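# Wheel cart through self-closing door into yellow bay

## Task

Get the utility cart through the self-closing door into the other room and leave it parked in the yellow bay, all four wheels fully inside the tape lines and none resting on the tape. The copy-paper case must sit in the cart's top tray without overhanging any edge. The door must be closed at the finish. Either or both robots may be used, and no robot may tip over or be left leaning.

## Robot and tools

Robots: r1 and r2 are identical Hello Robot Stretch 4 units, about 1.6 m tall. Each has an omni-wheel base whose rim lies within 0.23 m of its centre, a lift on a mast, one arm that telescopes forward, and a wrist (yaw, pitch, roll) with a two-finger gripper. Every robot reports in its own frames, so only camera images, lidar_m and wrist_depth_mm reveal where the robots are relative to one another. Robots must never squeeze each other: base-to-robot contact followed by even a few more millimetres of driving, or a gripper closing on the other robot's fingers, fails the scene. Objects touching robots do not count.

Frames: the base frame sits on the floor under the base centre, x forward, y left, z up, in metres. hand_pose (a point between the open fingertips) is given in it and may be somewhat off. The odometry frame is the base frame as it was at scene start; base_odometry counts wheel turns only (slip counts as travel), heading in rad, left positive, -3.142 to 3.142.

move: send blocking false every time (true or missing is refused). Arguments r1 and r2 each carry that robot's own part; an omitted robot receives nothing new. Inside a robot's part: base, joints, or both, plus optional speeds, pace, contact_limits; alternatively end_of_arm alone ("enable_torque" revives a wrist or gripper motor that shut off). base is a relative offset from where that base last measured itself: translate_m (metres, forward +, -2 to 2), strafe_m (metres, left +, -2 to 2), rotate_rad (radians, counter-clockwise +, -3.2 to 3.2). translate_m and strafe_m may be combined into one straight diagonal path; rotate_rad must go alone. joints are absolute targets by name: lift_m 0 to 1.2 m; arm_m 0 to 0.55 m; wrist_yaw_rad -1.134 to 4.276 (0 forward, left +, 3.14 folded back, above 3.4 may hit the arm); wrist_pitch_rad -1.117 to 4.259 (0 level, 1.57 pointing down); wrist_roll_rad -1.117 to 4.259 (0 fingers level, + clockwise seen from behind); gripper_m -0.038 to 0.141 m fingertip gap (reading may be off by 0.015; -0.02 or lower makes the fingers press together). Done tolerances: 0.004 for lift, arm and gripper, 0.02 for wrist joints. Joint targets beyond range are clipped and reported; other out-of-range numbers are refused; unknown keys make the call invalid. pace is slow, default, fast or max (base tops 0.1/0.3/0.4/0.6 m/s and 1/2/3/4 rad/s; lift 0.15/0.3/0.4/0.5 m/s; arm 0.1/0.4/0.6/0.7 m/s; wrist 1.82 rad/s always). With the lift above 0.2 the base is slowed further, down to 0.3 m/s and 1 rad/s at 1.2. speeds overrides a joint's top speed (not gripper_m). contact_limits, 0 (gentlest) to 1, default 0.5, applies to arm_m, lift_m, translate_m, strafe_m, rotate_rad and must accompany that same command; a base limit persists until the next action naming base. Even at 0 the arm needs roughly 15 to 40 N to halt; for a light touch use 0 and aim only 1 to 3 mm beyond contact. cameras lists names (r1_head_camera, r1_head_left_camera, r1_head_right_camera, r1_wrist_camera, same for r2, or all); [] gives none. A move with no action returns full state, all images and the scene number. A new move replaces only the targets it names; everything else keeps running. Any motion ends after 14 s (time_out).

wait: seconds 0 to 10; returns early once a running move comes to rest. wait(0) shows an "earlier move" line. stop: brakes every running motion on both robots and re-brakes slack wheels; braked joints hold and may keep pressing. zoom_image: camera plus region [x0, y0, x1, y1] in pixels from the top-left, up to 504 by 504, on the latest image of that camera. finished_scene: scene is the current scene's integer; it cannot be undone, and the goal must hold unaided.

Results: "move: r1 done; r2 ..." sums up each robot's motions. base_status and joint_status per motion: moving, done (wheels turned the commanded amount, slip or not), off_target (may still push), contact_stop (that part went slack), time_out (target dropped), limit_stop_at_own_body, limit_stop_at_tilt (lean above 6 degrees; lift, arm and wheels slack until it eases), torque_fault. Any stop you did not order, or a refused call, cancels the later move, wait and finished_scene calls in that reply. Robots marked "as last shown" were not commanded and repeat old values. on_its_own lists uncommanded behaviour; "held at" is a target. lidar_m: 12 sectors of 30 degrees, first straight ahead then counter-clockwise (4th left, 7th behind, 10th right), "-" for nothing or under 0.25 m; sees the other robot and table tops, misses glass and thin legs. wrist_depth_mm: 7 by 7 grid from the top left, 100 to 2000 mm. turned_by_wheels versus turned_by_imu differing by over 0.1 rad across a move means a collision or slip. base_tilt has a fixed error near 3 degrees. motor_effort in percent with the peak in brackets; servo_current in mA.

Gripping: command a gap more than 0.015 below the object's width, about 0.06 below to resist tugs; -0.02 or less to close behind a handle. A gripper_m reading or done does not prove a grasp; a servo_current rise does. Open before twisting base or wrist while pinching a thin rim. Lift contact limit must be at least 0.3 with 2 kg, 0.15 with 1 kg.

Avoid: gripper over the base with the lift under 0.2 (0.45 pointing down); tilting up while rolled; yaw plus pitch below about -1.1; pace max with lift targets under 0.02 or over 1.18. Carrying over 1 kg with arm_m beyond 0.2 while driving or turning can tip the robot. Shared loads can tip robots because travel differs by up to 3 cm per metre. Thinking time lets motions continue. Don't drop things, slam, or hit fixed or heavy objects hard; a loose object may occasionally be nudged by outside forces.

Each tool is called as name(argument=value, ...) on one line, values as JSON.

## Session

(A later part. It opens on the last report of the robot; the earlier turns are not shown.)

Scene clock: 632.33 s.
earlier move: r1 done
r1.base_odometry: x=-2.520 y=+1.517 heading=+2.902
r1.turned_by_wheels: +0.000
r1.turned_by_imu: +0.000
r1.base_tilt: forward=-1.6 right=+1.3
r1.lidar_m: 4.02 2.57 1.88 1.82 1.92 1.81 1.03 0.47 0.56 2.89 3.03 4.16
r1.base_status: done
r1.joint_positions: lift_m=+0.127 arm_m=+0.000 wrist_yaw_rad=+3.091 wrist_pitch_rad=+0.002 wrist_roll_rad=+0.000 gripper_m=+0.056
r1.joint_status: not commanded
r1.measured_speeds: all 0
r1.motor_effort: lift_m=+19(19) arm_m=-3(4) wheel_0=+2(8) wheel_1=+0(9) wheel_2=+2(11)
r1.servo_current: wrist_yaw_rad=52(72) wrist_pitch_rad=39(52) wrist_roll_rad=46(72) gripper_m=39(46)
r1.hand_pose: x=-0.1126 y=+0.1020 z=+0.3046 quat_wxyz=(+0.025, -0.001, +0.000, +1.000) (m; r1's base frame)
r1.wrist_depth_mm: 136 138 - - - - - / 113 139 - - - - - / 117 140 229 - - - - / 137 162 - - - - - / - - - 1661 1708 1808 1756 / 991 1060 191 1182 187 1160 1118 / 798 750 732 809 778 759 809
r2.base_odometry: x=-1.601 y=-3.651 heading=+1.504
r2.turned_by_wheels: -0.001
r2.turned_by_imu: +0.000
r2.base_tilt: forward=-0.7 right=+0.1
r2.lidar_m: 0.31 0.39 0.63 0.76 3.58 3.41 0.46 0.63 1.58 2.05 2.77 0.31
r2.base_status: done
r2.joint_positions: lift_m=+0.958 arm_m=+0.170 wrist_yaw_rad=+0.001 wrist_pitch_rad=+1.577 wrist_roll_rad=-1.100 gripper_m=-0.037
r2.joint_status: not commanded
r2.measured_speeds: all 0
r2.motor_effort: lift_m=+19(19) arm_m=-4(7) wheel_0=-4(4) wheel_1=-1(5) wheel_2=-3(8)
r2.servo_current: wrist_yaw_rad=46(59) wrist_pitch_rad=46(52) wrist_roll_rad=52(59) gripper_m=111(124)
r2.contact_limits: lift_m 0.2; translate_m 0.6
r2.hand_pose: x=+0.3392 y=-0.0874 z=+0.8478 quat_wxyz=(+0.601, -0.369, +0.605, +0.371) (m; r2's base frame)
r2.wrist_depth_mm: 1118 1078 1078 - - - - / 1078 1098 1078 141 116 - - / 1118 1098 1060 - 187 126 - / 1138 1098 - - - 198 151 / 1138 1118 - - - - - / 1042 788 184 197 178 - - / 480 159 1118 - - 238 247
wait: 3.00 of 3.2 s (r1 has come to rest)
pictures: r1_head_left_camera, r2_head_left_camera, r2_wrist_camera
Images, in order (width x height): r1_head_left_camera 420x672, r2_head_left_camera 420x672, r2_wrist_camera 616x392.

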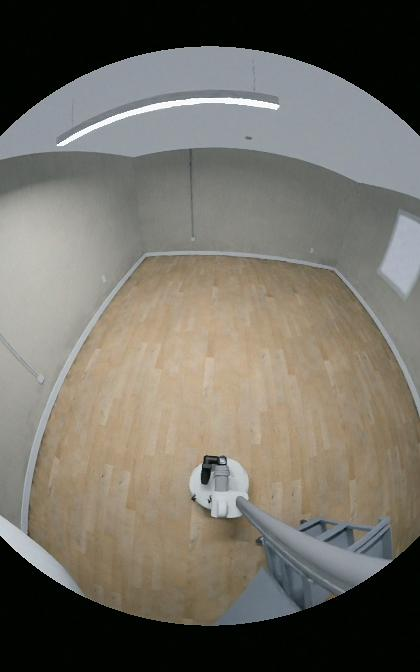

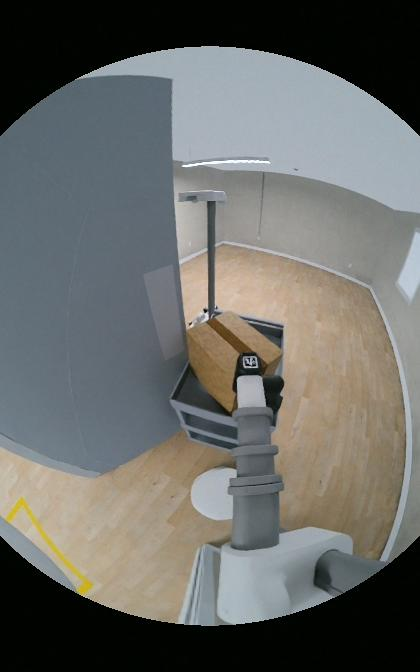

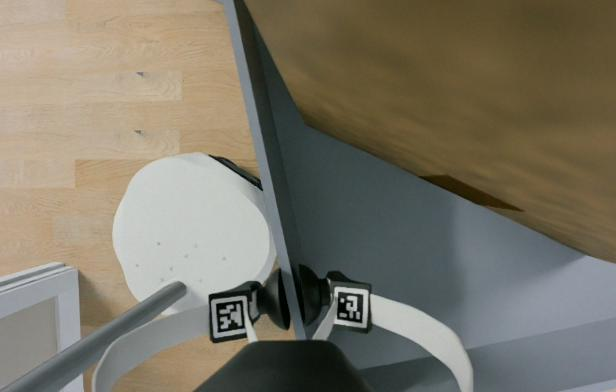

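move(blocking=false, r2={"base":{"translate_m":0.085,"strafe_m":0.21},"pace":"slow","contact_limits":{"translate_m":0.7}})

wait(seconds=3, cameras=["r2_wrist_camera","r2_head_left_camera"])

Scene clock: 637.83 s.
move: r2 moving
r1: as last shown
r1.base_tilt: forward=-1.6 right=+1.2
r1.lidar_m: 4.01 2.57 1.90 1.82 1.93 1.81 1.04 0.51 0.58 2.88 3.03 4.17
r1.motor_effort: lift_m=+19(19) arm_m=-4(4) wheel_0=+2(2) wheel_1=+0(1) wheel_2=+2(2)
r1.servo_current: wrist_yaw_rad=52(65) wrist_pitch_rad=39(52) wrist_roll_rad=52(59) gripper_m=46(46)
r1.wrist_depth_mm: 136 139 - - - - - / 114 139 - - - - - / 117 140 229 - - - - / 137 163 - - - - - / - - - 1708 1708 1863 1756 / 991 1042 191 1182 187 1160 1160 / 809 750 750 809 778 768 809
r2.base_odometry: x=-1.612 y=-3.646 heading=+1.503
r2.turned_by_wheels: -0.002
r2.turned_by_imu: -0.001
r2.base_tilt: forward=-0.7 right=+0.1
r2.lidar_m: 0.30 0.37 0.59 0.75 3.56 3.37 0.46 0.62 1.58 2.06 2.77 0.30
r2.base_status: translate_m moving; strafe_m moving
r2.joint_positions: lift_m=+0.958 arm_m=+0.170 wrist_yaw_rad=+0.001 wrist_pitch_rad=+1.578 wrist_roll_rad=-1.100 gripper_m=-0.037
r2.joint_status: not commanded
r2.measured_speeds: translate_m=+0.019 strafe_m=+0.044 rotate_rad=+0.002 lift_m=+0.000 arm_m=+0.000 wrist_yaw_rad=+0.000 wrist_pitch_rad=+0.002 wrist_roll_rad=+0.000
r2.motor_effort: lift_m=+18(19) arm_m=-3(4) wheel_0=-11(11) wheel_1=+9(9) wheel_2=-15(16)
r2.servo_current: wrist_yaw_rad=39(59) wrist_pitch_rad=46(52) wrist_roll_rad=59(59) gripper_m=124(124)
r2.contact_limits: lift_m 0.2; translate_m 0.7
r2.hand_pose: x=+0.3389 y=-0.0874 z=+0.8478 quat_wxyz=(+0.601, -0.368, +0.605, +0.371) (m; r2's base frame)
r2.wrist_depth_mm: 1098 1078 1060 - - - - / 1118 1078 1078 135 - - - / 1098 1078 1078 193 143 - - / 1118 1118 - - - 166 - / 1118 1118 - - - - - / 1078 750 182 198 170 - - / 477 160 1098 - - - 254
pictures: none

Scene clock: 640.83 s.
earlier move: r2 moving
r1.base_odometry: x=-2.520 y=+1.517 heading=+2.902
r1.turned_by_wheels: +0.000
r1.turned_by_imu: +0.000
r1.base_tilt: forward=-1.6 right=+1.3
r1.lidar_m: 4.02 2.60 1.91 1.83 1.93 1.83 1.04 0.51 0.47 2.89 3.04 4.15
r1.base_status: not commanded
r1.joint_positions: lift_m=+0.127 arm_m=+0.000 wrist_yaw_rad=+3.091 wrist_pitch_rad=+0.002 wrist_roll_rad=+0.000 gripper_m=+0.056
r1.joint_status: not commanded
r1.measured_speeds: all 0
r1.motor_effort: lift_m=+19(19) arm_m=-4(4) wheel_0=+2(2) wheel_1=+0(1) wheel_2=+2(2)
r1.servo_current: wrist_yaw_rad=39(91) wrist_pitch_rad=39(52) wrist_roll_rad=52(78) gripper_m=39(52)
r1.hand_pose: x=-0.1126 y=+0.1020 z=+0.3046 quat_wxyz=(+0.025, -0.001, +0.000, +1.000) (m; r1's base frame)
r1.wrist_depth_mm: 136 138 - - - - - / 114 139 - - - - - / 117 139 229 - - - - / 137 162 - - - - - / - - - 1661 1661 1808 1756 / 976 1042 190 1160 187 1138 1118 / 842 759 759 809 788 768 809
r2.base_odometry: x=-1.804 y=-3.553 heading=+1.503
r2.turned_by_wheels: +0.000
r2.turned_by_imu: -0.141
r2.base_tilt: forward=-0.7 right=+0.1
r2.lidar_m: 0.28 0.39 0.41 0.50 0.78 3.43 0.57 0.58 1.12 2.20 2.68 0.32
r2.base_status: translate_m moving; strafe_m moving
r2.joint_positions: lift_m=+0.958 arm_m=+0.170 wrist_yaw_rad=-0.005 wrist_pitch_rad=+1.581 wrist_roll_rad=-1.101 gripper_m=-0.037
r2.joint_status: not commanded
r2.measured_speeds: all 0
r2.motor_effort: lift_m=+17(19) arm_m=+4(4) wheel_0=-8(17) wheel_1=+8(11) wheel_2=-18(21)
r2.servo_current: wrist_yaw_rad=39(65) wrist_pitch_rad=59(65) wrist_roll_rad=46(59) gripper_m=117(124)
r2.contact_limits: lift_m 0.2; translate_m 0.7
r2.hand_pose: x=+0.3374 y=-0.0874 z=+0.8479 quat_wxyz=(+0.600, -0.366, +0.607, +0.370) (m; r2's base frame)
r2.wrist_depth_mm: - - - - - - - / 1098 1098 1060 - 153 - - / 1118 1098 1078 - 157 - - / 1098 1118 - - 124 - - / 1118 1118 - 211 - - - / 1138 778 183 203 - - - / 535 159 1098 - - - -
wait: 3.00 s; no rest
pictures: r2_head_left_camera, r2_wrist_camera
Images, in order (width x height): r2_head_left_camera 420x672, r2_wrist_camera 616x392.

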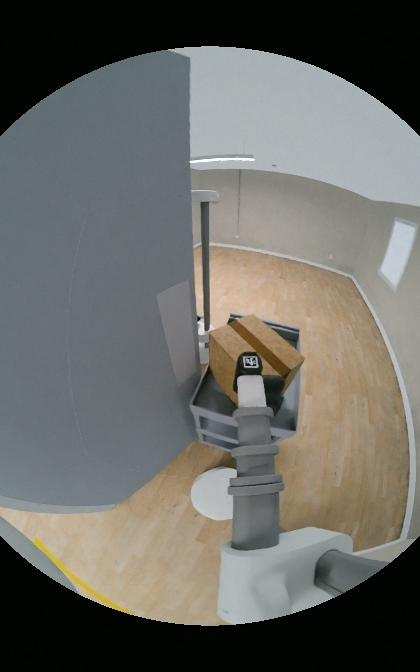

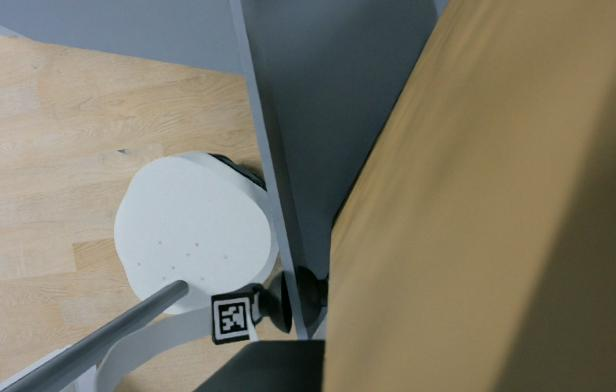

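move(blocking=false, r2={"base":{"translate_m":-0.27,"strafe_m":0.17},"pace":"slow","contact_limits":{"translate_m":0.7}})

wait(seconds=4.2, cameras=["r2_wrist_camera","r2_head_left_camera","r2_head_right_camera"])

zoom_image(camera="r2_head_left_camera", region=[120, 280, 340, 672])

Scene clock: 650.10 s.
earlier move: r2 done
move: r2 moving
r1: as last shown
r1.base_tilt: forward=-1.6 right=+1.2
r1.lidar_m: 4.01 2.57 1.93 1.83 1.92 1.81 1.04 0.49 0.47 2.90 3.03 4.17
r1.motor_effort: lift_m=+19(19) arm_m=-4(4) wheel_0=+2(2) wheel_1=+0(1) wheel_2=+1(2)
r1.servo_current: wrist_yaw_rad=46(72) wrist_pitch_rad=46(52) wrist_roll_rad=52(59) gripper_m=46(46)
r1.wrist_depth_mm: 136 138 - - - - - / 113 139 - - - - - / 117 139 229 - - - - / 137 163 - - - - - / - - - 1661 1618 1863 1808 / 1008 1025 190 1182 187 1182 1118 / 842 741 759 798 798 778 798
r2.base_odometry: x=-1.812 y=-3.564 heading=+1.503
r2.turned_by_wheels: +0.000
r2.turned_by_imu: -0.001
r2.base_tilt: forward=-0.7 right=+0.1
r2.lidar_m: 0.31 0.41 0.42 0.48 0.76 3.39 0.55 0.56 1.10 2.18 2.67 0.31
r2.base_status: translate_m moving; strafe_m moving
r2.joint_positions: lift_m=+0.958 arm_m=+0.170 wrist_yaw_rad=-0.003 wrist_pitch_rad=+1.581 wrist_roll_rad=-1.101 gripper_m=-0.037
r2.joint_status: not commanded
r2.measured_speeds: translate_m=-0.046 strafe_m=+0.028 rotate_rad=-0.003 lift_m=+0.000 arm_m=+0.000 wrist_yaw_rad=+0.020 wrist_pitch_rad=+0.000 wrist_roll_rad=+0.000
r2.motor_effort: lift_m=+17(17) arm_m=+4(4) wheel_0=-10(16) wheel_1=+6(8) wheel_2=+4(16)
r2.servo_current: wrist_yaw_rad=52(59) wrist_pitch_rad=65(72) wrist_roll_rad=59(59) gripper_m=117(124)
r2.contact_limits: lift_m 0.2; translate_m 0.7
r2.hand_pose: x=+0.3375 y=-0.0874 z=+0.8479 quat_wxyz=(+0.600, -0.367, +0.606, +0.371) (m; r2's base frame)
r2.wrist_depth_mm: - - - - - 167 - / 1098 1078 1060 - 200 - - / 1098 1098 1078 - 163 - - / 1118 1098 - 264 167 - - / 1138 1138 - 211 116 - - / 1138 798 182 200 - - - / 1138 574 1118 - - - -
pictures: none

Scene clock: 653.97 s.
earlier move: r2 done
r1.base_odometry: x=-2.520 y=+1.517 heading=+2.902
r1.turned_by_wheels: +0.000
r1.turned_by_imu: +0.000
r1.base_tilt: forward=-1.6 right=+1.2
r1.lidar_m: 4.01 2.56 1.90 1.84 1.88 1.82 1.15 0.91 0.88 2.86 3.03 4.16
r1.base_status: not commanded
r1.joint_positions: lift_m=+0.127 arm_m=+0.000 wrist_yaw_rad=+3.091 wrist_pitch_rad=+0.002 wrist_roll_rad=+0.000 gripper_m=+0.056
r1.joint_status: not commanded
r1.measured_speeds: all 0
r1.motor_effort: lift_m=+19(19) arm_m=-4(4) wheel_0=+2(3) wheel_1=+0(1) wheel_2=+2(2)
r1.servo_current: wrist_yaw_rad=52(72) wrist_pitch_rad=39(52) wrist_roll_rad=59(59) gripper_m=46(52)
r1.hand_pose: x=-0.1126 y=+0.1020 z=+0.3046 quat_wxyz=(+0.025, -0.001, +0.000, +1.000) (m; r1's base frame)
r1.wrist_depth_mm: 136 138 - - - - - / 114 139 - - - - - / 117 139 229 - - - - / 137 162 - - - - - / - - - 1708 1661 1808 1808 / 991 1078 192 1205 187 1160 1138 / 842 750 750 788 788 768 820
r2.base_odometry: x=-1.992 y=-3.810 heading=+1.502
r2.turned_by_wheels: -0.001
r2.turned_by_imu: -0.004
r2.base_tilt: forward=-0.7 right=+0.1
r2.lidar_m: 0.38 0.44 0.43 0.52 3.05 3.12 3.15 0.42 0.40 2.26 0.29 0.28
r2.base_status: done
r2.joint_positions: lift_m=+0.958 arm_m=+0.170 wrist_yaw_rad=-0.007 wrist_pitch_rad=+1.562 wrist_roll_rad=-1.095 gripper_m=-0.037
r2.joint_status: not commanded
r2.measured_speeds: all 0
r2.motor_effort: lift_m=+17(17) arm_m=-4(4) wheel_0=-14(20) wheel_1=+4(8) wheel_2=-5(16)
r2.servo_current: wrist_yaw_rad=39(59) wrist_pitch_rad=52(72) wrist_roll_rad=39(65) gripper_m=117(124)
r2.contact_limits: lift_m 0.2; translate_m 0.7
r2.hand_pose: x=+0.3427 y=-0.0874 z=+0.8479 quat_wxyz=(+0.608, -0.367, +0.603, +0.364) (m; r2's base frame)
r2.wrist_depth_mm: 1078 - - - 263 - - / 1060 1060 1078 - - - - / 1078 1078 1078 1078 - - 241 / 1078 1078 1078 1078 - 203 154 / 1098 - - 1060 191 125 - / 1098 842 181 199 176 121 - / 1098 1060 1078 - - 150 -
wait: 3.87 of 4.2 s (r2 has come to rest)
pictures: r2_head_left_camera, r2_head_right_camera, r2_wrist_camera
Images, in order (width x height): r2_head_left_camera 420x672, r2_head_right_camera 420x672, r2_wrist_camera 616x392.

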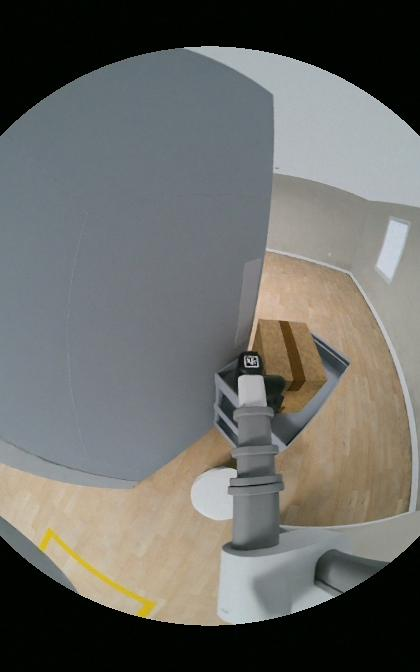

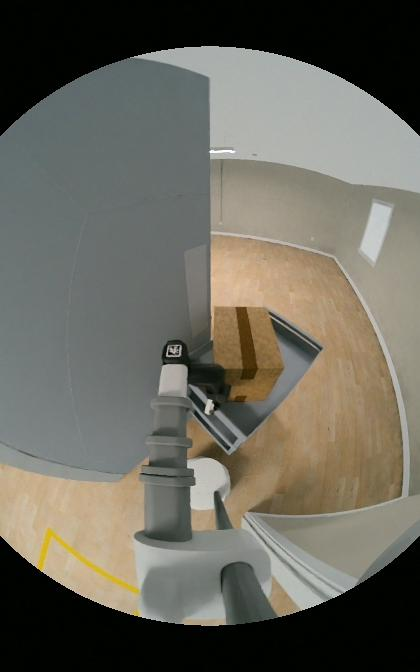

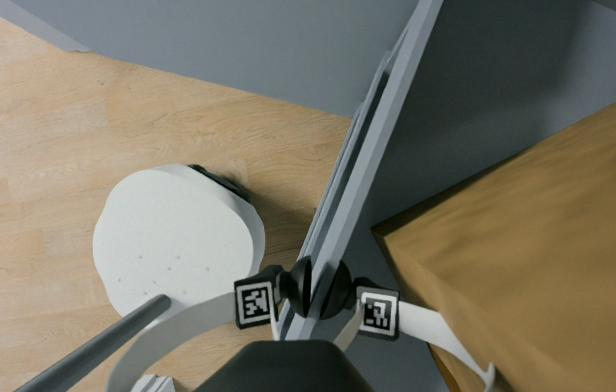

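Scaled by 1.286 from the camera's 420x672 image, which has a finer 600x960 frame.

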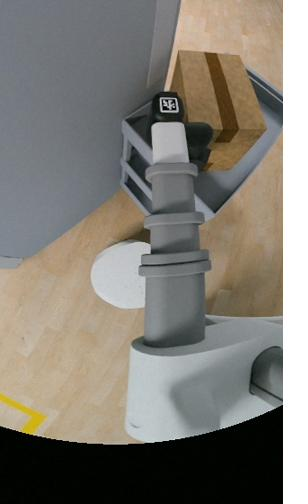

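move(blocking=false, r2={"base":{"translate_m":-0.56,"strafe_m":0.18},"pace":"slow","contact_limits":{"translate_m":0.7}})

wait(seconds=6.5, cameras=["r2_wrist_camera","r2_head_left_camera","r2_head_right_camera","r1_head_left_camera"])

Scene clock: 663.67 s.
move: r2 moving
r1: as last shown
r1.base_tilt: forward=-1.6 right=+1.3
r1.lidar_m: 4.03 2.56 1.89 1.83 1.92 1.80 1.14 0.92 0.89 2.89 3.04 4.16
r1.motor_effort: lift_m=+19(19) arm_m=-4(4) wheel_0=+2(2) wheel_1=+0(1) wheel_2=+2(2)
r1.servo_current: wrist_yaw_rad=59(72) wrist_pitch_rad=46(46) wrist_roll_rad=52(52) gripper_m=39(46)
r1.wrist_depth_mm: 136 139 - - - - - / 113 139 - - - - - / 117 140 229 - - - - / 137 162 - - - - - / - - - 1661 1618 1808 1756 / 991 1078 193 1205 187 1138 1138 / 854 759 750 809 798 768 820
r2.base_odometry: x=-1.997 y=-3.822 heading=+1.500
r2.turned_by_wheels: -0.002
r2.turned_by_imu: -0.002
r2.base_tilt: forward=-0.6 right=+0.1
r2.lidar_m: 0.39 0.43 0.41 0.52 3.00 3.10 3.11 0.41 0.41 2.26 0.34 0.29
r2.base_status: translate_m moving; strafe_m moving
r2.joint_positions: lift_m=+0.958 arm_m=+0.170 wrist_yaw_rad=-0.007 wrist_pitch_rad=+1.562 wrist_roll_rad=-1.095 gripper_m=-0.037
r2.joint_status: not commanded
r2.measured_speeds: translate_m=-0.049 strafe_m=+0.016 rotate_rad=+0.002 lift_m=+0.000 arm_m=+0.000 wrist_yaw_rad=+0.000 wrist_pitch_rad=+0.000 wrist_roll_rad=+0.000
r2.motor_effort: lift_m=+17(17) arm_m=-4(4) wheel_0=-19(21) wheel_1=-7(7) wheel_2=+1(4)
r2.servo_current: wrist_yaw_rad=52(59) wrist_pitch_rad=46(52) wrist_roll_rad=52(59) gripper_m=117(117)
r2.contact_limits: lift_m 0.2; translate_m 0.7
r2.hand_pose: x=+0.3427 y=-0.0874 z=+0.8479 quat_wxyz=(+0.608, -0.367, +0.603, +0.364) (m; r2's base frame)
r2.wrist_depth_mm: 1078 - - - 296 - - / 1078 1060 1078 - 525 - - / 1060 1078 1078 1042 - - 251 / 1078 1078 1060 1060 - 201 159 / 1078 - - 1078 203 127 - / 1078 798 181 200 178 126 - / 1118 597 1078 - - 138 -
pictures: none

Scene clock: 670.17 s.
earlier move: r2 moving
r1.base_odometry: x=-2.520 y=+1.517 heading=+2.902
r1.turned_by_wheels: +0.000
r1.turned_by_imu: +0.000
r1.base_tilt: forward=-1.6 right=+1.3
r1.lidar_m: 4.03 2.58 1.89 1.84 1.96 1.81 1.57 1.45 2.58 2.88 3.02 4.15
r1.base_status: not commanded
r1.joint_positions: lift_m=+0.127 arm_m=+0.000 wrist_yaw_rad=+3.091 wrist_pitch_rad=+0.002 wrist_roll_rad=+0.000 gripper_m=+0.056
r1.joint_status: not commanded
r1.measured_speeds: all 0
r1.motor_effort: lift_m=+19(19) arm_m=-4(4) wheel_0=+2(3) wheel_1=+0(1) wheel_2=+2(2)
r1.servo_current: wrist_yaw_rad=52(78) wrist_pitch_rad=33(52) wrist_roll_rad=46(72) gripper_m=52(52)
r1.hand_pose: x=-0.1126 y=+0.1020 z=+0.3046 quat_wxyz=(+0.025, -0.001, +0.000, +1.000) (m; r1's base frame)
r1.wrist_depth_mm: 137 138 - - - - - / 113 139 - - - - - / 117 139 229 - - - - / 137 162 - - - - - / - - - 1756 1661 1808 1863 / 1182 1182 193 1182 187 1160 1138 / 842 750 759 798 798 768 798
r2.base_odometry: x=-2.210 y=-4.357 heading=+1.502
r2.turned_by_wheels: +0.002
r2.turned_by_imu: +0.001
r2.base_tilt: forward=-0.7 right=+0.0
r2.lidar_m: 0.31 0.64 0.71 2.54 2.83 2.52 2.52 2.49 2.23 0.53 0.29 0.25
r2.base_status: translate_m moving; strafe_m moving
r2.joint_positions: lift_m=+0.958 arm_m=+0.170 wrist_yaw_rad=-0.008 wrist_pitch_rad=+1.568 wrist_roll_rad=-1.095 gripper_m=-0.037
r2.joint_status: not commanded
r2.measured_speeds: all 0
r2.motor_effort: lift_m=+16(17) arm_m=+1(4) wheel_0=+4(21) wheel_1=-4(9) wheel_2=+1(10)
r2.servo_current: wrist_yaw_rad=52(72) wrist_pitch_rad=46(59) wrist_roll_rad=59(65) gripper_m=117(124)
r2.contact_limits: lift_m 0.2; translate_m 0.7
r2.hand_pose: x=+0.3409 y=-0.0874 z=+0.8480 quat_wxyz=(+0.606, -0.366, +0.604, +0.365) (m; r2's base frame)
r2.wrist_depth_mm: 1098 1098 1060 1042 - - - / 1098 1098 1060 1060 - 387 - / 1098 1098 1078 1078 1060 - - / 1098 1098 - 1078 - - - / 1098 - - - 205 166 186 / 1118 1078 183 200 176 110 - / 1118 1078 1098 - 174 122 -
wait: 6.50 s; no rest
pictures: r1_head_left_camera, r2_head_left_camera, r2_head_right_camera, r2_wrist_camera
Images, in order (width x height): r1_head_left_camera 420x672, r2_head_left_camera 420x672, r2_head_right_camera 420x672, r2_wrist_camera 616x392.

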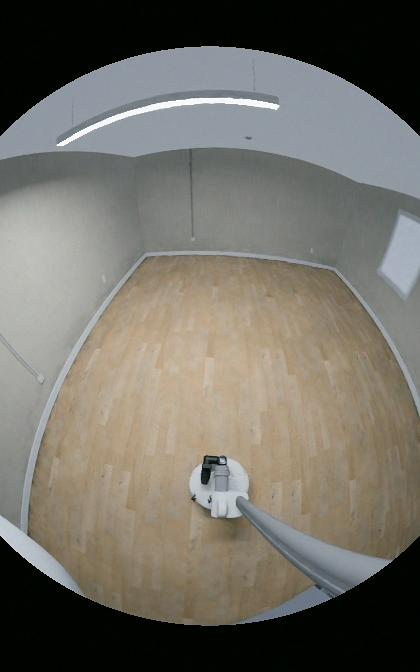

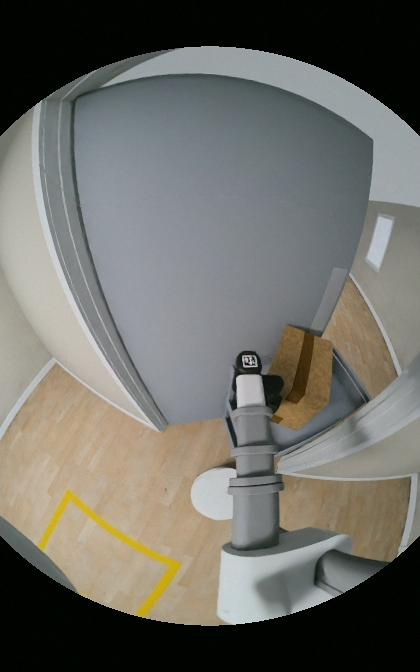

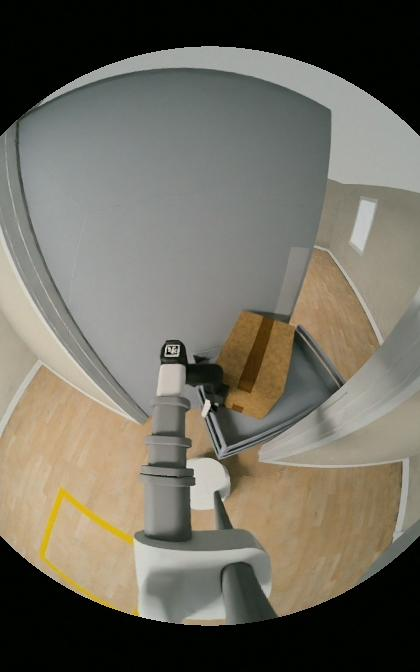

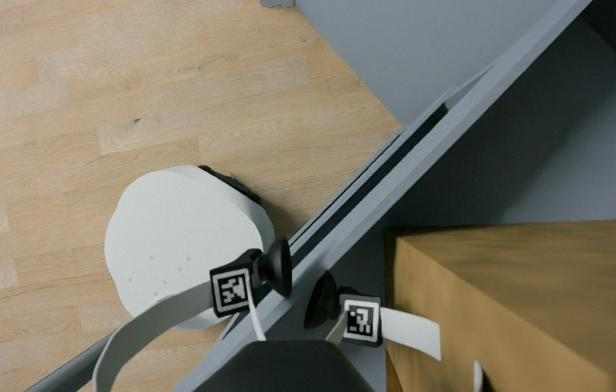

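move(blocking=false, r2={"base":{"translate_m":-0.26,"strafe_m":0.26},"pace":"slow","contact_limits":{"translate_m":0.7}})

wait(seconds=4.5, cameras=["r2_wrist_camera","r2_head_left_camera","r2_head_right_camera"])

Scene clock: 677.03 s.
earlier move: r2 done
move: r2 moving
r1: as last shown
r1.lidar_m: 4.01 2.56 1.91 1.83 1.92 1.81 1.54 1.44 2.59 2.89 3.01 4.17
r1.motor_effort: lift_m=+19(19) arm_m=-4(4) wheel_0=+2(2) wheel_1=+0(1) wheel_2=+2(2)
r1.servo_current: wrist_yaw_rad=52(72) wrist_pitch_rad=46(46) wrist_roll_rad=59(59) gripper_m=39(46)
r1.wrist_depth_mm: 136 138 - - - - - / 113 139 - - - - - / 117 139 229 - - - - / 138 162 - - - - - / - - - 1708 1618 1863 1756 / 1182 1205 194 1205 187 1138 1138 / 842 750 759 798 788 768 798
r2.base_odometry: x=-2.220 y=-4.365 heading=+1.502
r2.turned_by_wheels: +0.000
r2.turned_by_imu: +0.000
r2.base_tilt: forward=-0.7 right=+0.1
r2.lidar_m: 0.38 0.64 0.71 2.51 2.81 2.51 2.52 2.48 2.24 0.54 0.28 0.25
r2.base_status: translate_m moving; strafe_m moving
r2.joint_positions: lift_m=+0.958 arm_m=+0.170 wrist_yaw_rad=-0.008 wrist_pitch_rad=+1.568 wrist_roll_rad=-1.095 gripper_m=-0.037
r2.joint_status: not commanded
r2.measured_speeds: translate_m=-0.035 strafe_m=+0.035 rotate_rad=-0.003 lift_m=+0.000 arm_m=+0.000 wrist_yaw_rad=+0.000 wrist_pitch_rad=+0.000 wrist_roll_rad=+0.000
r2.motor_effort: lift_m=+16(16) arm_m=+4(4) wheel_0=-10(10) wheel_1=+3(5) wheel_2=+3(6)
r2.servo_current: wrist_yaw_rad=52(65) wrist_pitch_rad=39(46) wrist_roll_rad=39(52) gripper_m=117(124)
r2.contact_limits: lift_m 0.2; translate_m 0.7
r2.hand_pose: x=+0.3409 y=-0.0874 z=+0.8480 quat_wxyz=(+0.606, -0.366, +0.604, +0.365) (m; r2's base frame)
r2.wrist_depth_mm: 1098 1078 1078 1042 - - - / 1060 1078 1060 1060 - 442 - / 1078 1098 1078 1060 1060 - - / 1098 1078 1078 1078 - - - / 1078 - - 917 217 169 191 / 1098 866 181 206 178 125 - / 1098 603 301 - 181 125 -
pictures: none

Scene clock: 681.47 s.
earlier move: r2 done
r1.base_odometry: x=-2.520 y=+1.517 heading=+2.902
r1.turned_by_wheels: +0.000
r1.turned_by_imu: +0.000
r1.base_tilt: forward=-1.6 right=+1.3
r1.lidar_m: 4.01 2.55 1.90 1.84 1.92 1.82 1.58 1.46 2.61 2.89 3.03 4.18
r1.base_status: not commanded
r1.joint_positions: lift_m=+0.127 arm_m=+0.000 wrist_yaw_rad=+3.091 wrist_pitch_rad=+0.002 wrist_roll_rad=+0.000 gripper_m=+0.056
r1.joint_status: not commanded
r1.measured_speeds: all 0
r1.motor_effort: lift_m=+19(19) arm_m=-3(4) wheel_0=+2(3) wheel_1=+1(1) wheel_2=+2(2)
r1.servo_current: wrist_yaw_rad=59(72) wrist_pitch_rad=39(52) wrist_roll_rad=39(65) gripper_m=39(46)
r1.hand_pose: x=-0.1126 y=+0.1020 z=+0.3046 quat_wxyz=(+0.025, -0.001, +0.000, +1.000) (m; r1's base frame)
r1.wrist_depth_mm: 137 139 - - - - - / 113 139 - - - - - / 117 140 228 - - - - / 137 163 - - - - - / - - - 1708 1661 1863 1756 / 1229 1182 193 1182 188 1138 1118 / 842 759 750 798 788 788 809
r2.base_odometry: x=-2.487 y=-4.598 heading=+1.502
r2.turned_by_wheels: +0.001
r2.turned_by_imu: +0.000
r2.base_tilt: forward=-0.7 right=+0.0
r2.lidar_m: 0.81 0.77 1.45 2.35 2.47 2.19 2.21 2.64 2.37 1.12 0.64 0.53
r2.base_status: done
r2.joint_positions: lift_m=+0.958 arm_m=+0.170 wrist_yaw_rad=-0.001 wrist_pitch_rad=+1.568 wrist_roll_rad=-1.098 gripper_m=-0.037
r2.joint_status: not commanded
r2.measured_speeds: all 0
r2.motor_effort: lift_m=+17(17) arm_m=-4(4) wheel_0=-4(27) wheel_1=+5(7) wheel_2=+5(9)
r2.servo_current: wrist_yaw_rad=59(65) wrist_pitch_rad=39(59) wrist_roll_rad=52(59) gripper_m=85(124)
r2.contact_limits: lift_m 0.2; translate_m 0.7
r2.hand_pose: x=+0.3416 y=-0.0874 z=+0.8479 quat_wxyz=(+0.604, -0.369, +0.603, +0.368) (m; r2's base frame)
r2.wrist_depth_mm: 1078 1078 1042 1060 1042 - - / 1078 1060 1060 1042 1060 - - / 1098 1078 1060 1078 1042 1042 - / 1098 1098 1078 1060 1042 1025 831 / 1118 - - 1060 1060 904 - / 1098 854 180 198 178 569 - / 1098 627 1060 - - - -
wait: 4.43 of 4.5 s (r2 has come to rest)
pictures: r2_head_left_camera, r2_head_right_camera, r2_wrist_camera
Images, in order (width x height): r2_head_left_camera 420x672, r2_head_right_camera 420x672, r2_wrist_camera 616x392.

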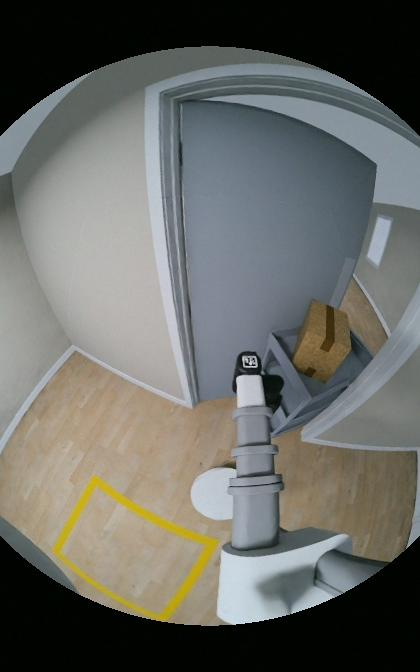

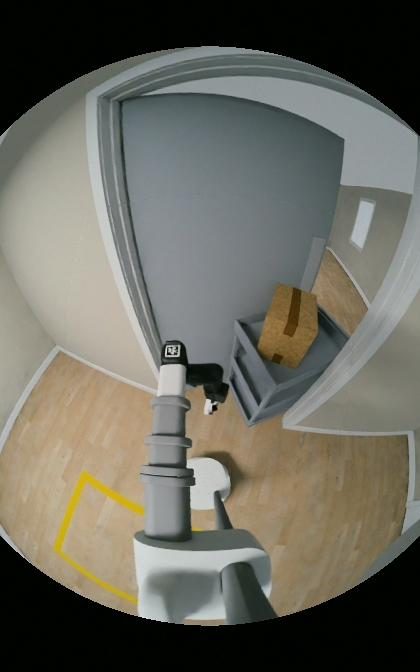

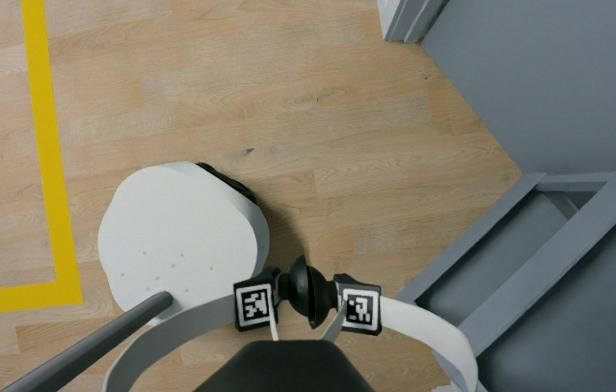

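move(blocking=false, r2={"joints":{"lift_m":1.05,"gripper_m":0.1,"wrist_roll_rad":-0.24}})

wait(seconds=1.8, cameras=["r2_wrist_camera","r2_head_camera"])

Scene clock: 697.73 s.
move: r2 moving
r1: as last shown
r1.lidar_m: 4.02 2.59 1.90 1.83 1.93 1.82 1.58 1.46 2.57 2.89 3.02 4.16
r1.motor_effort: lift_m=+19(19) arm_m=-4(4) wheel_0=+2(3) wheel_1=+0(1) wheel_2=+2(2)
r1.servo_current: wrist_yaw_rad=52(52) wrist_pitch_rad=46(46) wrist_roll_rad=52(52) gripper_m=39(46)
r1.wrist_depth_mm: 136 139 - - - - - / 113 139 - - - - - / 117 140 229 - - - - / 137 162 - - - - - / - - - 1756 1618 1808 1808 / 1182 1182 195 1182 187 1160 1138 / 842 750 750 798 788 768 809
r2.base_odometry: x=-2.487 y=-4.598 heading=+1.502
r2.turned_by_wheels: +0.000
r2.turned_by_imu: +0.000
r2.base_tilt: forward=-0.6 right=+0.1
r2.lidar_m: 0.84 0.77 1.43 2.36 2.47 2.19 2.22 2.67 2.39 1.09 0.61 0.54
r2.base_status: not commanded
r2.joint_positions: lift_m=+0.996 arm_m=+0.170 wrist_yaw_rad=-0.001 wrist_pitch_rad=+1.568 wrist_roll_rad=-0.511 gripper_m=-0.012
r2.joint_status: lift_m moving; wrist_roll_rad moving; gripper_m moving
r2.measured_speeds: translate_m=+0.000 strafe_m=+0.000 rotate_rad=+0.000 lift_m=+0.146 arm_m=+0.000 wrist_yaw_rad=+0.000 wrist_pitch_rad=+0.000 wrist_roll_rad=+1.818
r2.motor_effort: lift_m=+23(25) arm_m=-3(4) wheel_0=-5(5) wheel_1=+5(5) wheel_2=+5(5)
r2.servo_current: wrist_yaw_rad=52(59) wrist_pitch_rad=46(46) wrist_roll_rad=98(117) gripper_m=85(85)
r2.contact_limits: translate_m 0.7
r2.hand_pose: x=+0.3416 y=-0.0874 z=+0.8855 quat_wxyz=(+0.685, -0.178, +0.683, +0.178) (m; r2's base frame)
r2.wrist_depth_mm: 1098 1098 1098 1078 - - 564 / 1118 1078 1078 1098 1098 931 - / 1118 1098 1098 1098 1098 917 - / 1118 1138 1098 1118 1060 615 - / 1118 1118 - 1098 1098 741 - / 1118 1138 181 203 181 1060 - / 1138 1118 - - - 1118 1008
pictures: none

Scene clock: 699.27 s.
earlier move: r2 done
r1.base_odometry: x=-2.520 y=+1.517 heading=+2.902
r1.turned_by_wheels: +0.000
r1.turned_by_imu: +0.000
r1.base_tilt: forward=-1.6 right=+1.2
r1.lidar_m: 4.03 2.60 1.90 1.83 1.95 1.82 1.56 1.47 2.58 2.87 3.02 4.16
r1.base_status: not commanded
r1.joint_positions: lift_m=+0.127 arm_m=+0.000 wrist_yaw_rad=+3.091 wrist_pitch_rad=+0.002 wrist_roll_rad=+0.000 gripper_m=+0.056
r1.joint_status: not commanded
r1.measured_speeds: all 0
r1.motor_effort: lift_m=+19(19) arm_m=-4(4) wheel_0=+2(3) wheel_1=+0(1) wheel_2=+2(2)
r1.servo_current: wrist_yaw_rad=59(65) wrist_pitch_rad=52(52) wrist_roll_rad=46(59) gripper_m=46(52)
r1.hand_pose: x=-0.1126 y=+0.1020 z=+0.3046 quat_wxyz=(+0.025, -0.001, +0.000, +1.000) (m; r1's base frame)
r1.wrist_depth_mm: 136 139 - - - - - / 113 139 - - - - - / 117 140 228 - - - - / 137 163 - - - - - / - - - 1661 1618 1808 1756 / 1205 1182 194 1182 187 1138 1118 / 854 750 759 820 778 768 798
r2.base_odometry: x=-2.487 y=-4.598 heading=+1.502
r2.turned_by_wheels: +0.000
r2.turned_by_imu: +0.000
r2.base_tilt: forward=-0.6 right=+0.1
r2.lidar_m: 0.83 0.78 1.41 2.37 2.47 2.20 2.22 2.63 2.36 1.11 0.63 0.55
r2.base_status: not commanded
r2.joint_positions: lift_m=+1.050 arm_m=+0.170 wrist_yaw_rad=-0.001 wrist_pitch_rad=+1.568 wrist_roll_rad=-0.242 gripper_m=+0.100
r2.joint_status: all done
r2.measured_speeds: all 0
r2.motor_effort: lift_m=+21(25) arm_m=-3(4) wheel_0=-5(5) wheel_1=+4(5) wheel_2=+5(5)
r2.servo_current: wrist_yaw_rad=52(65) wrist_pitch_rad=39(46) wrist_roll_rad=52(117) gripper_m=46(111)
r2.contact_limits: translate_m 0.7
r2.hand_pose: x=+0.3416 y=-0.0874 z=+0.9395 quat_wxyz=(+0.703, -0.085, +0.701, +0.085) (m; r2's base frame)
r2.wrist_depth_mm: 1182 1160 1160 1160 1138 - - / 1205 1182 1160 1160 1138 - - / 1182 1160 1160 1138 1138 661 - / 1182 1182 1160 1138 1160 676 - / 1160 1182 1160 1138 1138 1160 1138 / 1182 1182 188 1160 195 1118 1138 / 1205 1182 - - 1160 1138 1138
wait: 1.53 of 1.8 s (r2 has come to rest)
pictures: r2_head_camera, r2_wrist_camera
Images, in order (width x height): r2_head_camera 420x560, r2_wrist_camera 616x392.

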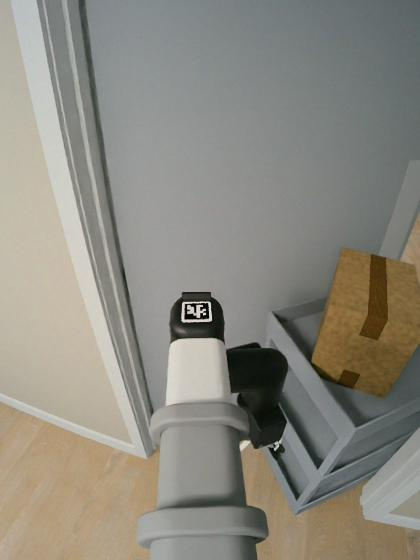

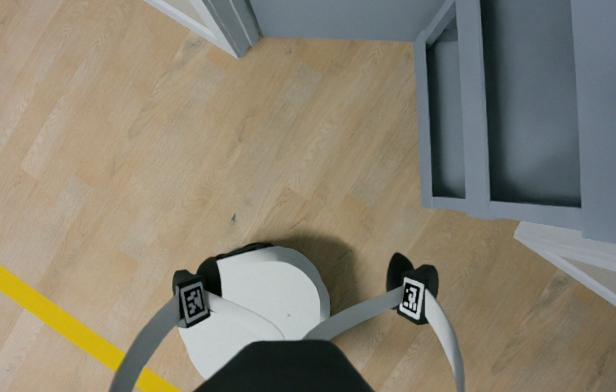

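move(blocking=false, r2={"base":{"translate_m":0.028,"strafe_m":-0.132},"joints":{"arm_m":0.37}})

wait(seconds=1.8, cameras=["r2_wrist_camera"])

Scene clock: 708.13 s.
move: r2 moving
r1: as last shown
r1.base_tilt: forward=-1.6 right=+1.3
r1.lidar_m: 4.00 2.58 1.91 1.82 1.93 1.79 1.58 1.46 2.58 2.88 3.01 4.17
r1.motor_effort: lift_m=+19(19) arm_m=-4(4) wheel_0=+2(2) wheel_1=+0(1) wheel_2=+2(2)
r1.servo_current: wrist_yaw_rad=46(59) wrist_pitch_rad=39(52) wrist_roll_rad=52(59) gripper_m=46(46)
r1.wrist_depth_mm: 136 138 - - - - - / 114 139 - - - - - / 117 139 228 - - - - / 137 162 - - - - - / - - - 1708 1661 1808 1756 / 1182 1205 195 1182 187 1182 1138 / 842 759 750 798 788 768 831
r2.base_odometry: x=-2.455 y=-4.594 heading=+1.501
r2.turned_by_wheels: -0.001
r2.turned_by_imu: +0.000
r2.base_tilt: forward=-0.7 right=+0.1
r2.lidar_m: 0.83 0.78 1.42 2.39 2.50 2.19 2.20 2.64 2.37 1.05 0.64 0.54
r2.base_status: translate_m moving; strafe_m moving
r2.joint_positions: lift_m=+1.050 arm_m=+0.221 wrist_yaw_rad=-0.001 wrist_pitch_rad=+1.568 wrist_roll_rad=-0.242 gripper_m=+0.100
r2.joint_status: arm_m moving
r2.measured_speeds: translate_m=+0.026 strafe_m=-0.125 rotate_rad=+0.000 lift_m=+0.000 arm_m=+0.195 wrist_yaw_rad=+0.000 wrist_pitch_rad=+0.000 wrist_roll_rad=+0.000
r2.motor_effort: lift_m=+21(21) arm_m=+3(9) wheel_0=+7(12) wheel_1=-9(11) wheel_2=-6(9)
r2.servo_current: wrist_yaw_rad=33(59) wrist_pitch_rad=46(46) wrist_roll_rad=52(59) gripper_m=52(59)
r2.hand_pose: x=+0.3921 y=-0.0874 z=+0.9395 quat_wxyz=(+0.703, -0.085, +0.701, +0.085) (m; r2's base frame)
r2.wrist_depth_mm: 1160 1160 960 - - - - / 1182 1160 1138 1160 1118 647 - / 1160 1182 1182 1160 1138 - - / 1182 1182 1182 1160 1138 - - / 1205 1160 1160 1138 1182 1138 - / 1205 1182 187 1160 195 1138 1138 / 1160 1182 - - 1160 1138 1118
pictures: none

Scene clock: 709.37 s.
earlier move: r2 done
r1.base_odometry: x=-2.520 y=+1.517 heading=+2.902
r1.turned_by_wheels: +0.000
r1.turned_by_imu: +0.000
r1.base_tilt: forward=-1.5 right=+1.2
r1.lidar_m: 4.02 2.59 1.91 1.84 1.93 1.79 1.57 1.45 2.60 2.89 3.03 4.16
r1.base_status: not commanded
r1.joint_positions: lift_m=+0.127 arm_m=+0.000 wrist_yaw_rad=+3.091 wrist_pitch_rad=+0.002 wrist_roll_rad=+0.000 gripper_m=+0.056
r1.joint_status: not commanded
r1.measured_speeds: all 0
r1.motor_effort: lift_m=+19(19) arm_m=-4(4) wheel_0=+2(3) wheel_1=+0(1) wheel_2=+2(2)
r1.servo_current: wrist_yaw_rad=33(59) wrist_pitch_rad=39(52) wrist_roll_rad=52(65) gripper_m=39(46)
r1.hand_pose: x=-0.1126 y=+0.1020 z=+0.3046 quat_wxyz=(+0.025, -0.001, +0.000, +1.000) (m; r1's base frame)
r1.wrist_depth_mm: 137 139 - - - - - / 113 139 - - - - - / 117 139 229 - - - - / 137 163 - - - - - / - - - 1661 1661 1808 1756 / 1182 1205 194 1205 188 1182 1118 / 842 759 750 798 788 768 820
r2.base_odometry: x=-2.354 y=-4.579 heading=+1.501
r2.turned_by_wheels: +0.000
r2.turned_by_imu: +0.000
r2.base_tilt: forward=-0.6 right=+0.1
r2.lidar_m: 0.64 0.81 1.27 2.46 2.55 2.27 2.27 2.56 2.28 0.99 0.64 0.45
r2.base_status: done
r2.joint_positions: lift_m=+1.050 arm_m=+0.370 wrist_yaw_rad=-0.001 wrist_pitch_rad=+1.568 wrist_roll_rad=-0.242 gripper_m=+0.100
r2.joint_status: all done
r2.measured_speeds: all 0
r2.motor_effort: lift_m=+21(21) arm_m=+7(10) wheel_0=+1(12) wheel_1=-1(11) wheel_2=-6(9)
r2.servo_current: wrist_yaw_rad=46(59) wrist_pitch_rad=46(46) wrist_roll_rad=39(59) gripper_m=59(59)
r2.hand_pose: x=+0.5414 y=-0.0874 z=+0.9395 quat_wxyz=(+0.703, -0.085, +0.701, +0.085) (m; r2's base frame)
r2.wrist_depth_mm: - - - - 413 - - / 1182 1182 - - 615 - 312 / 1182 1160 1160 1160 634 319 240 / 1205 1182 1160 1160 683 276 195 / 1182 1160 1160 1160 691 300 226 / 1205 1182 190 1138 187 - 296 / 1182 1182 - - - - -
wait: 1.23 of 1.8 s (r2 has come to rest)
pictures: r2_wrist_camera
Images, in order (width x height): r2_wrist_camera 616x392.

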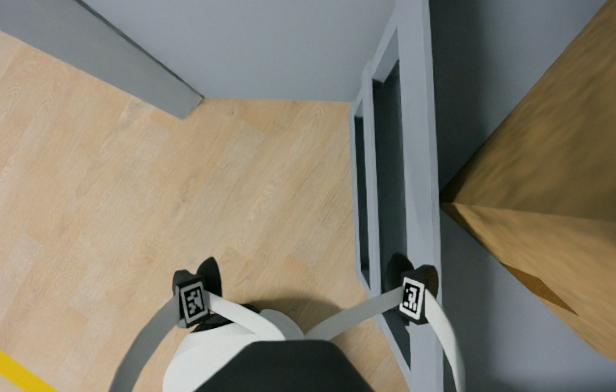

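move(blocking=false, r2={"base":{"translate_m":-0.02,"strafe_m":-0.086},"joints":{"gripper_m":0.07}})

wait(seconds=1.5, cameras=["r2_wrist_camera"])

Scene clock: 719.77 s.
move: r2 moving
r1: as last shown
r1.base_tilt: forward=-1.6 right=+1.2
r1.lidar_m: 4.02 2.58 1.89 1.83 1.91 1.82 1.58 1.46 2.56 2.88 3.03 4.16
r1.motor_effort: lift_m=+19(19) arm_m=-4(4) wheel_0=+3(3) wheel_1=+0(1) wheel_2=+2(2)
r1.servo_current: wrist_yaw_rad=39(52) wrist_pitch_rad=52(52) wrist_roll_rad=52(59) gripper_m=39(46)
r1.wrist_depth_mm: 136 138 - - - - - / 114 139 - - - - - / 117 140 228 - - - - / 137 162 - - - - - / - - - 1661 1661 1808 1708 / 1205 1205 193 1160 187 1160 1118 / 854 759 759 798 788 778 809
r2.base_odometry: x=-2.323 y=-4.589 heading=+1.502
r2.turned_by_wheels: +0.001
r2.turned_by_imu: +0.001
r2.base_tilt: forward=-0.6 right=+0.0
r2.lidar_m: 0.63 0.83 1.24 2.53 2.53 2.27 2.28 2.51 2.23 0.98 0.63 0.43
r2.base_status: translate_m moving; strafe_m moving
r2.joint_positions: lift_m=+1.050 arm_m=+0.370 wrist_yaw_rad=-0.001 wrist_pitch_rad=+1.568 wrist_roll_rad=-0.242 gripper_m=+0.084
r2.joint_status: gripper_m moving
r2.measured_speeds: translate_m=-0.029 strafe_m=-0.123 rotate_rad=+0.004 lift_m=+0.000 arm_m=+0.000 wrist_yaw_rad=+0.000 wrist_pitch_rad=+0.000 wrist_roll_rad=+0.000
r2.motor_effort: lift_m=+21(21) arm_m=+7(7) wheel_0=+10(10) wheel_1=-10(13) wheel_2=+8(8)
r2.servo_current: wrist_yaw_rad=46(52) wrist_pitch_rad=39(46) wrist_roll_rad=39(52) gripper_m=98(111)
r2.hand_pose: x=+0.5414 y=-0.0874 z=+0.9395 quat_wxyz=(+0.703, -0.085, +0.701, +0.085) (m; r2's base frame)
r2.wrist_depth_mm: - - - - 349 - 307 / 1138 1160 1182 - - 324 252 / 1182 1160 1160 1118 - 255 - / 1182 1160 1138 1138 345 222 154 / 1182 1182 1160 1160 668 297 202 / 1160 1182 193 1160 187 - 293 / 1182 1182 - - - - -
pictures: none

Scene clock: 720.73 s.
earlier move: r2 done
r1.base_odometry: x=-2.520 y=+1.517 heading=+2.902
r1.turned_by_wheels: +0.000
r1.turned_by_imu: +0.000
r1.base_tilt: forward=-1.6 right=+1.3
r1.lidar_m: 4.02 2.59 1.91 1.84 1.95 1.82 1.56 1.47 2.58 2.89 3.06 4.18
r1.base_status: not commanded
r1.joint_positions: lift_m=+0.127 arm_m=+0.000 wrist_yaw_rad=+3.091 wrist_pitch_rad=+0.002 wrist_roll_rad=+0.000 gripper_m=+0.056
r1.joint_status: not commanded
r1.measured_speeds: all 0
r1.motor_effort: lift_m=+19(19) arm_m=-4(4) wheel_0=+2(3) wheel_1=+0(1) wheel_2=+2(2)
r1.servo_current: wrist_yaw_rad=39(72) wrist_pitch_rad=46(52) wrist_roll_rad=52(65) gripper_m=39(46)
r1.hand_pose: x=-0.1126 y=+0.1020 z=+0.3046 quat_wxyz=(+0.025, -0.001, +0.000, +1.000) (m; r1's base frame)
r1.wrist_depth_mm: 136 139 - - - - - / 114 139 - - - - - / 117 139 229 - - - - / 137 163 - - - - - / - - - 1661 1661 1808 1756 / 1182 1205 194 1182 187 1160 1138 / 842 759 759 809 788 778 820
r2.base_odometry: x=-2.269 y=-4.605 heading=+1.502
r2.turned_by_wheels: +0.000
r2.turned_by_imu: +0.000
r2.base_tilt: forward=-0.7 right=+0.1
r2.lidar_m: 0.51 0.86 1.26 2.56 2.57 2.27 2.28 2.42 2.20 0.96 0.61 0.43
r2.base_status: done
r2.joint_positions: lift_m=+1.050 arm_m=+0.370 wrist_yaw_rad=-0.001 wrist_pitch_rad=+1.568 wrist_roll_rad=-0.242 gripper_m=+0.070
r2.joint_status: all done
r2.measured_speeds: all 0
r2.motor_effort: lift_m=+21(21) arm_m=+7(8) wheel_0=+3(12) wheel_1=-2(13) wheel_2=+6(9)
r2.servo_current: wrist_yaw_rad=39(59) wrist_pitch_rad=39(46) wrist_roll_rad=46(59) gripper_m=59(111)
r2.hand_pose: x=+0.5414 y=-0.0874 z=+0.9395 quat_wxyz=(+0.703, -0.085, +0.701, +0.085) (m; r2's base frame)
r2.wrist_depth_mm: - - - - - - - / 1205 1160 1182 1138 - - - / 1182 1182 1182 1138 200 121 - / 1205 1160 1138 1160 296 151 - / 1205 1182 1160 1160 - 222 - / 1182 1205 191 1182 189 - 244 / 1182 1160 - - - - -
wait: 0.97 of 1.5 s (r2 has come to rest)
pictures: r2_wrist_camera
Images, in order (width x height): r2_wrist_camera 616x392.

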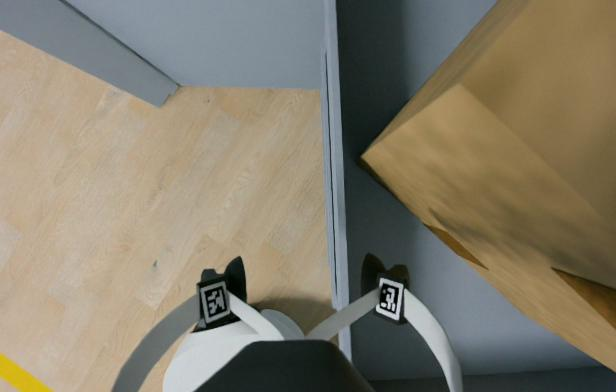

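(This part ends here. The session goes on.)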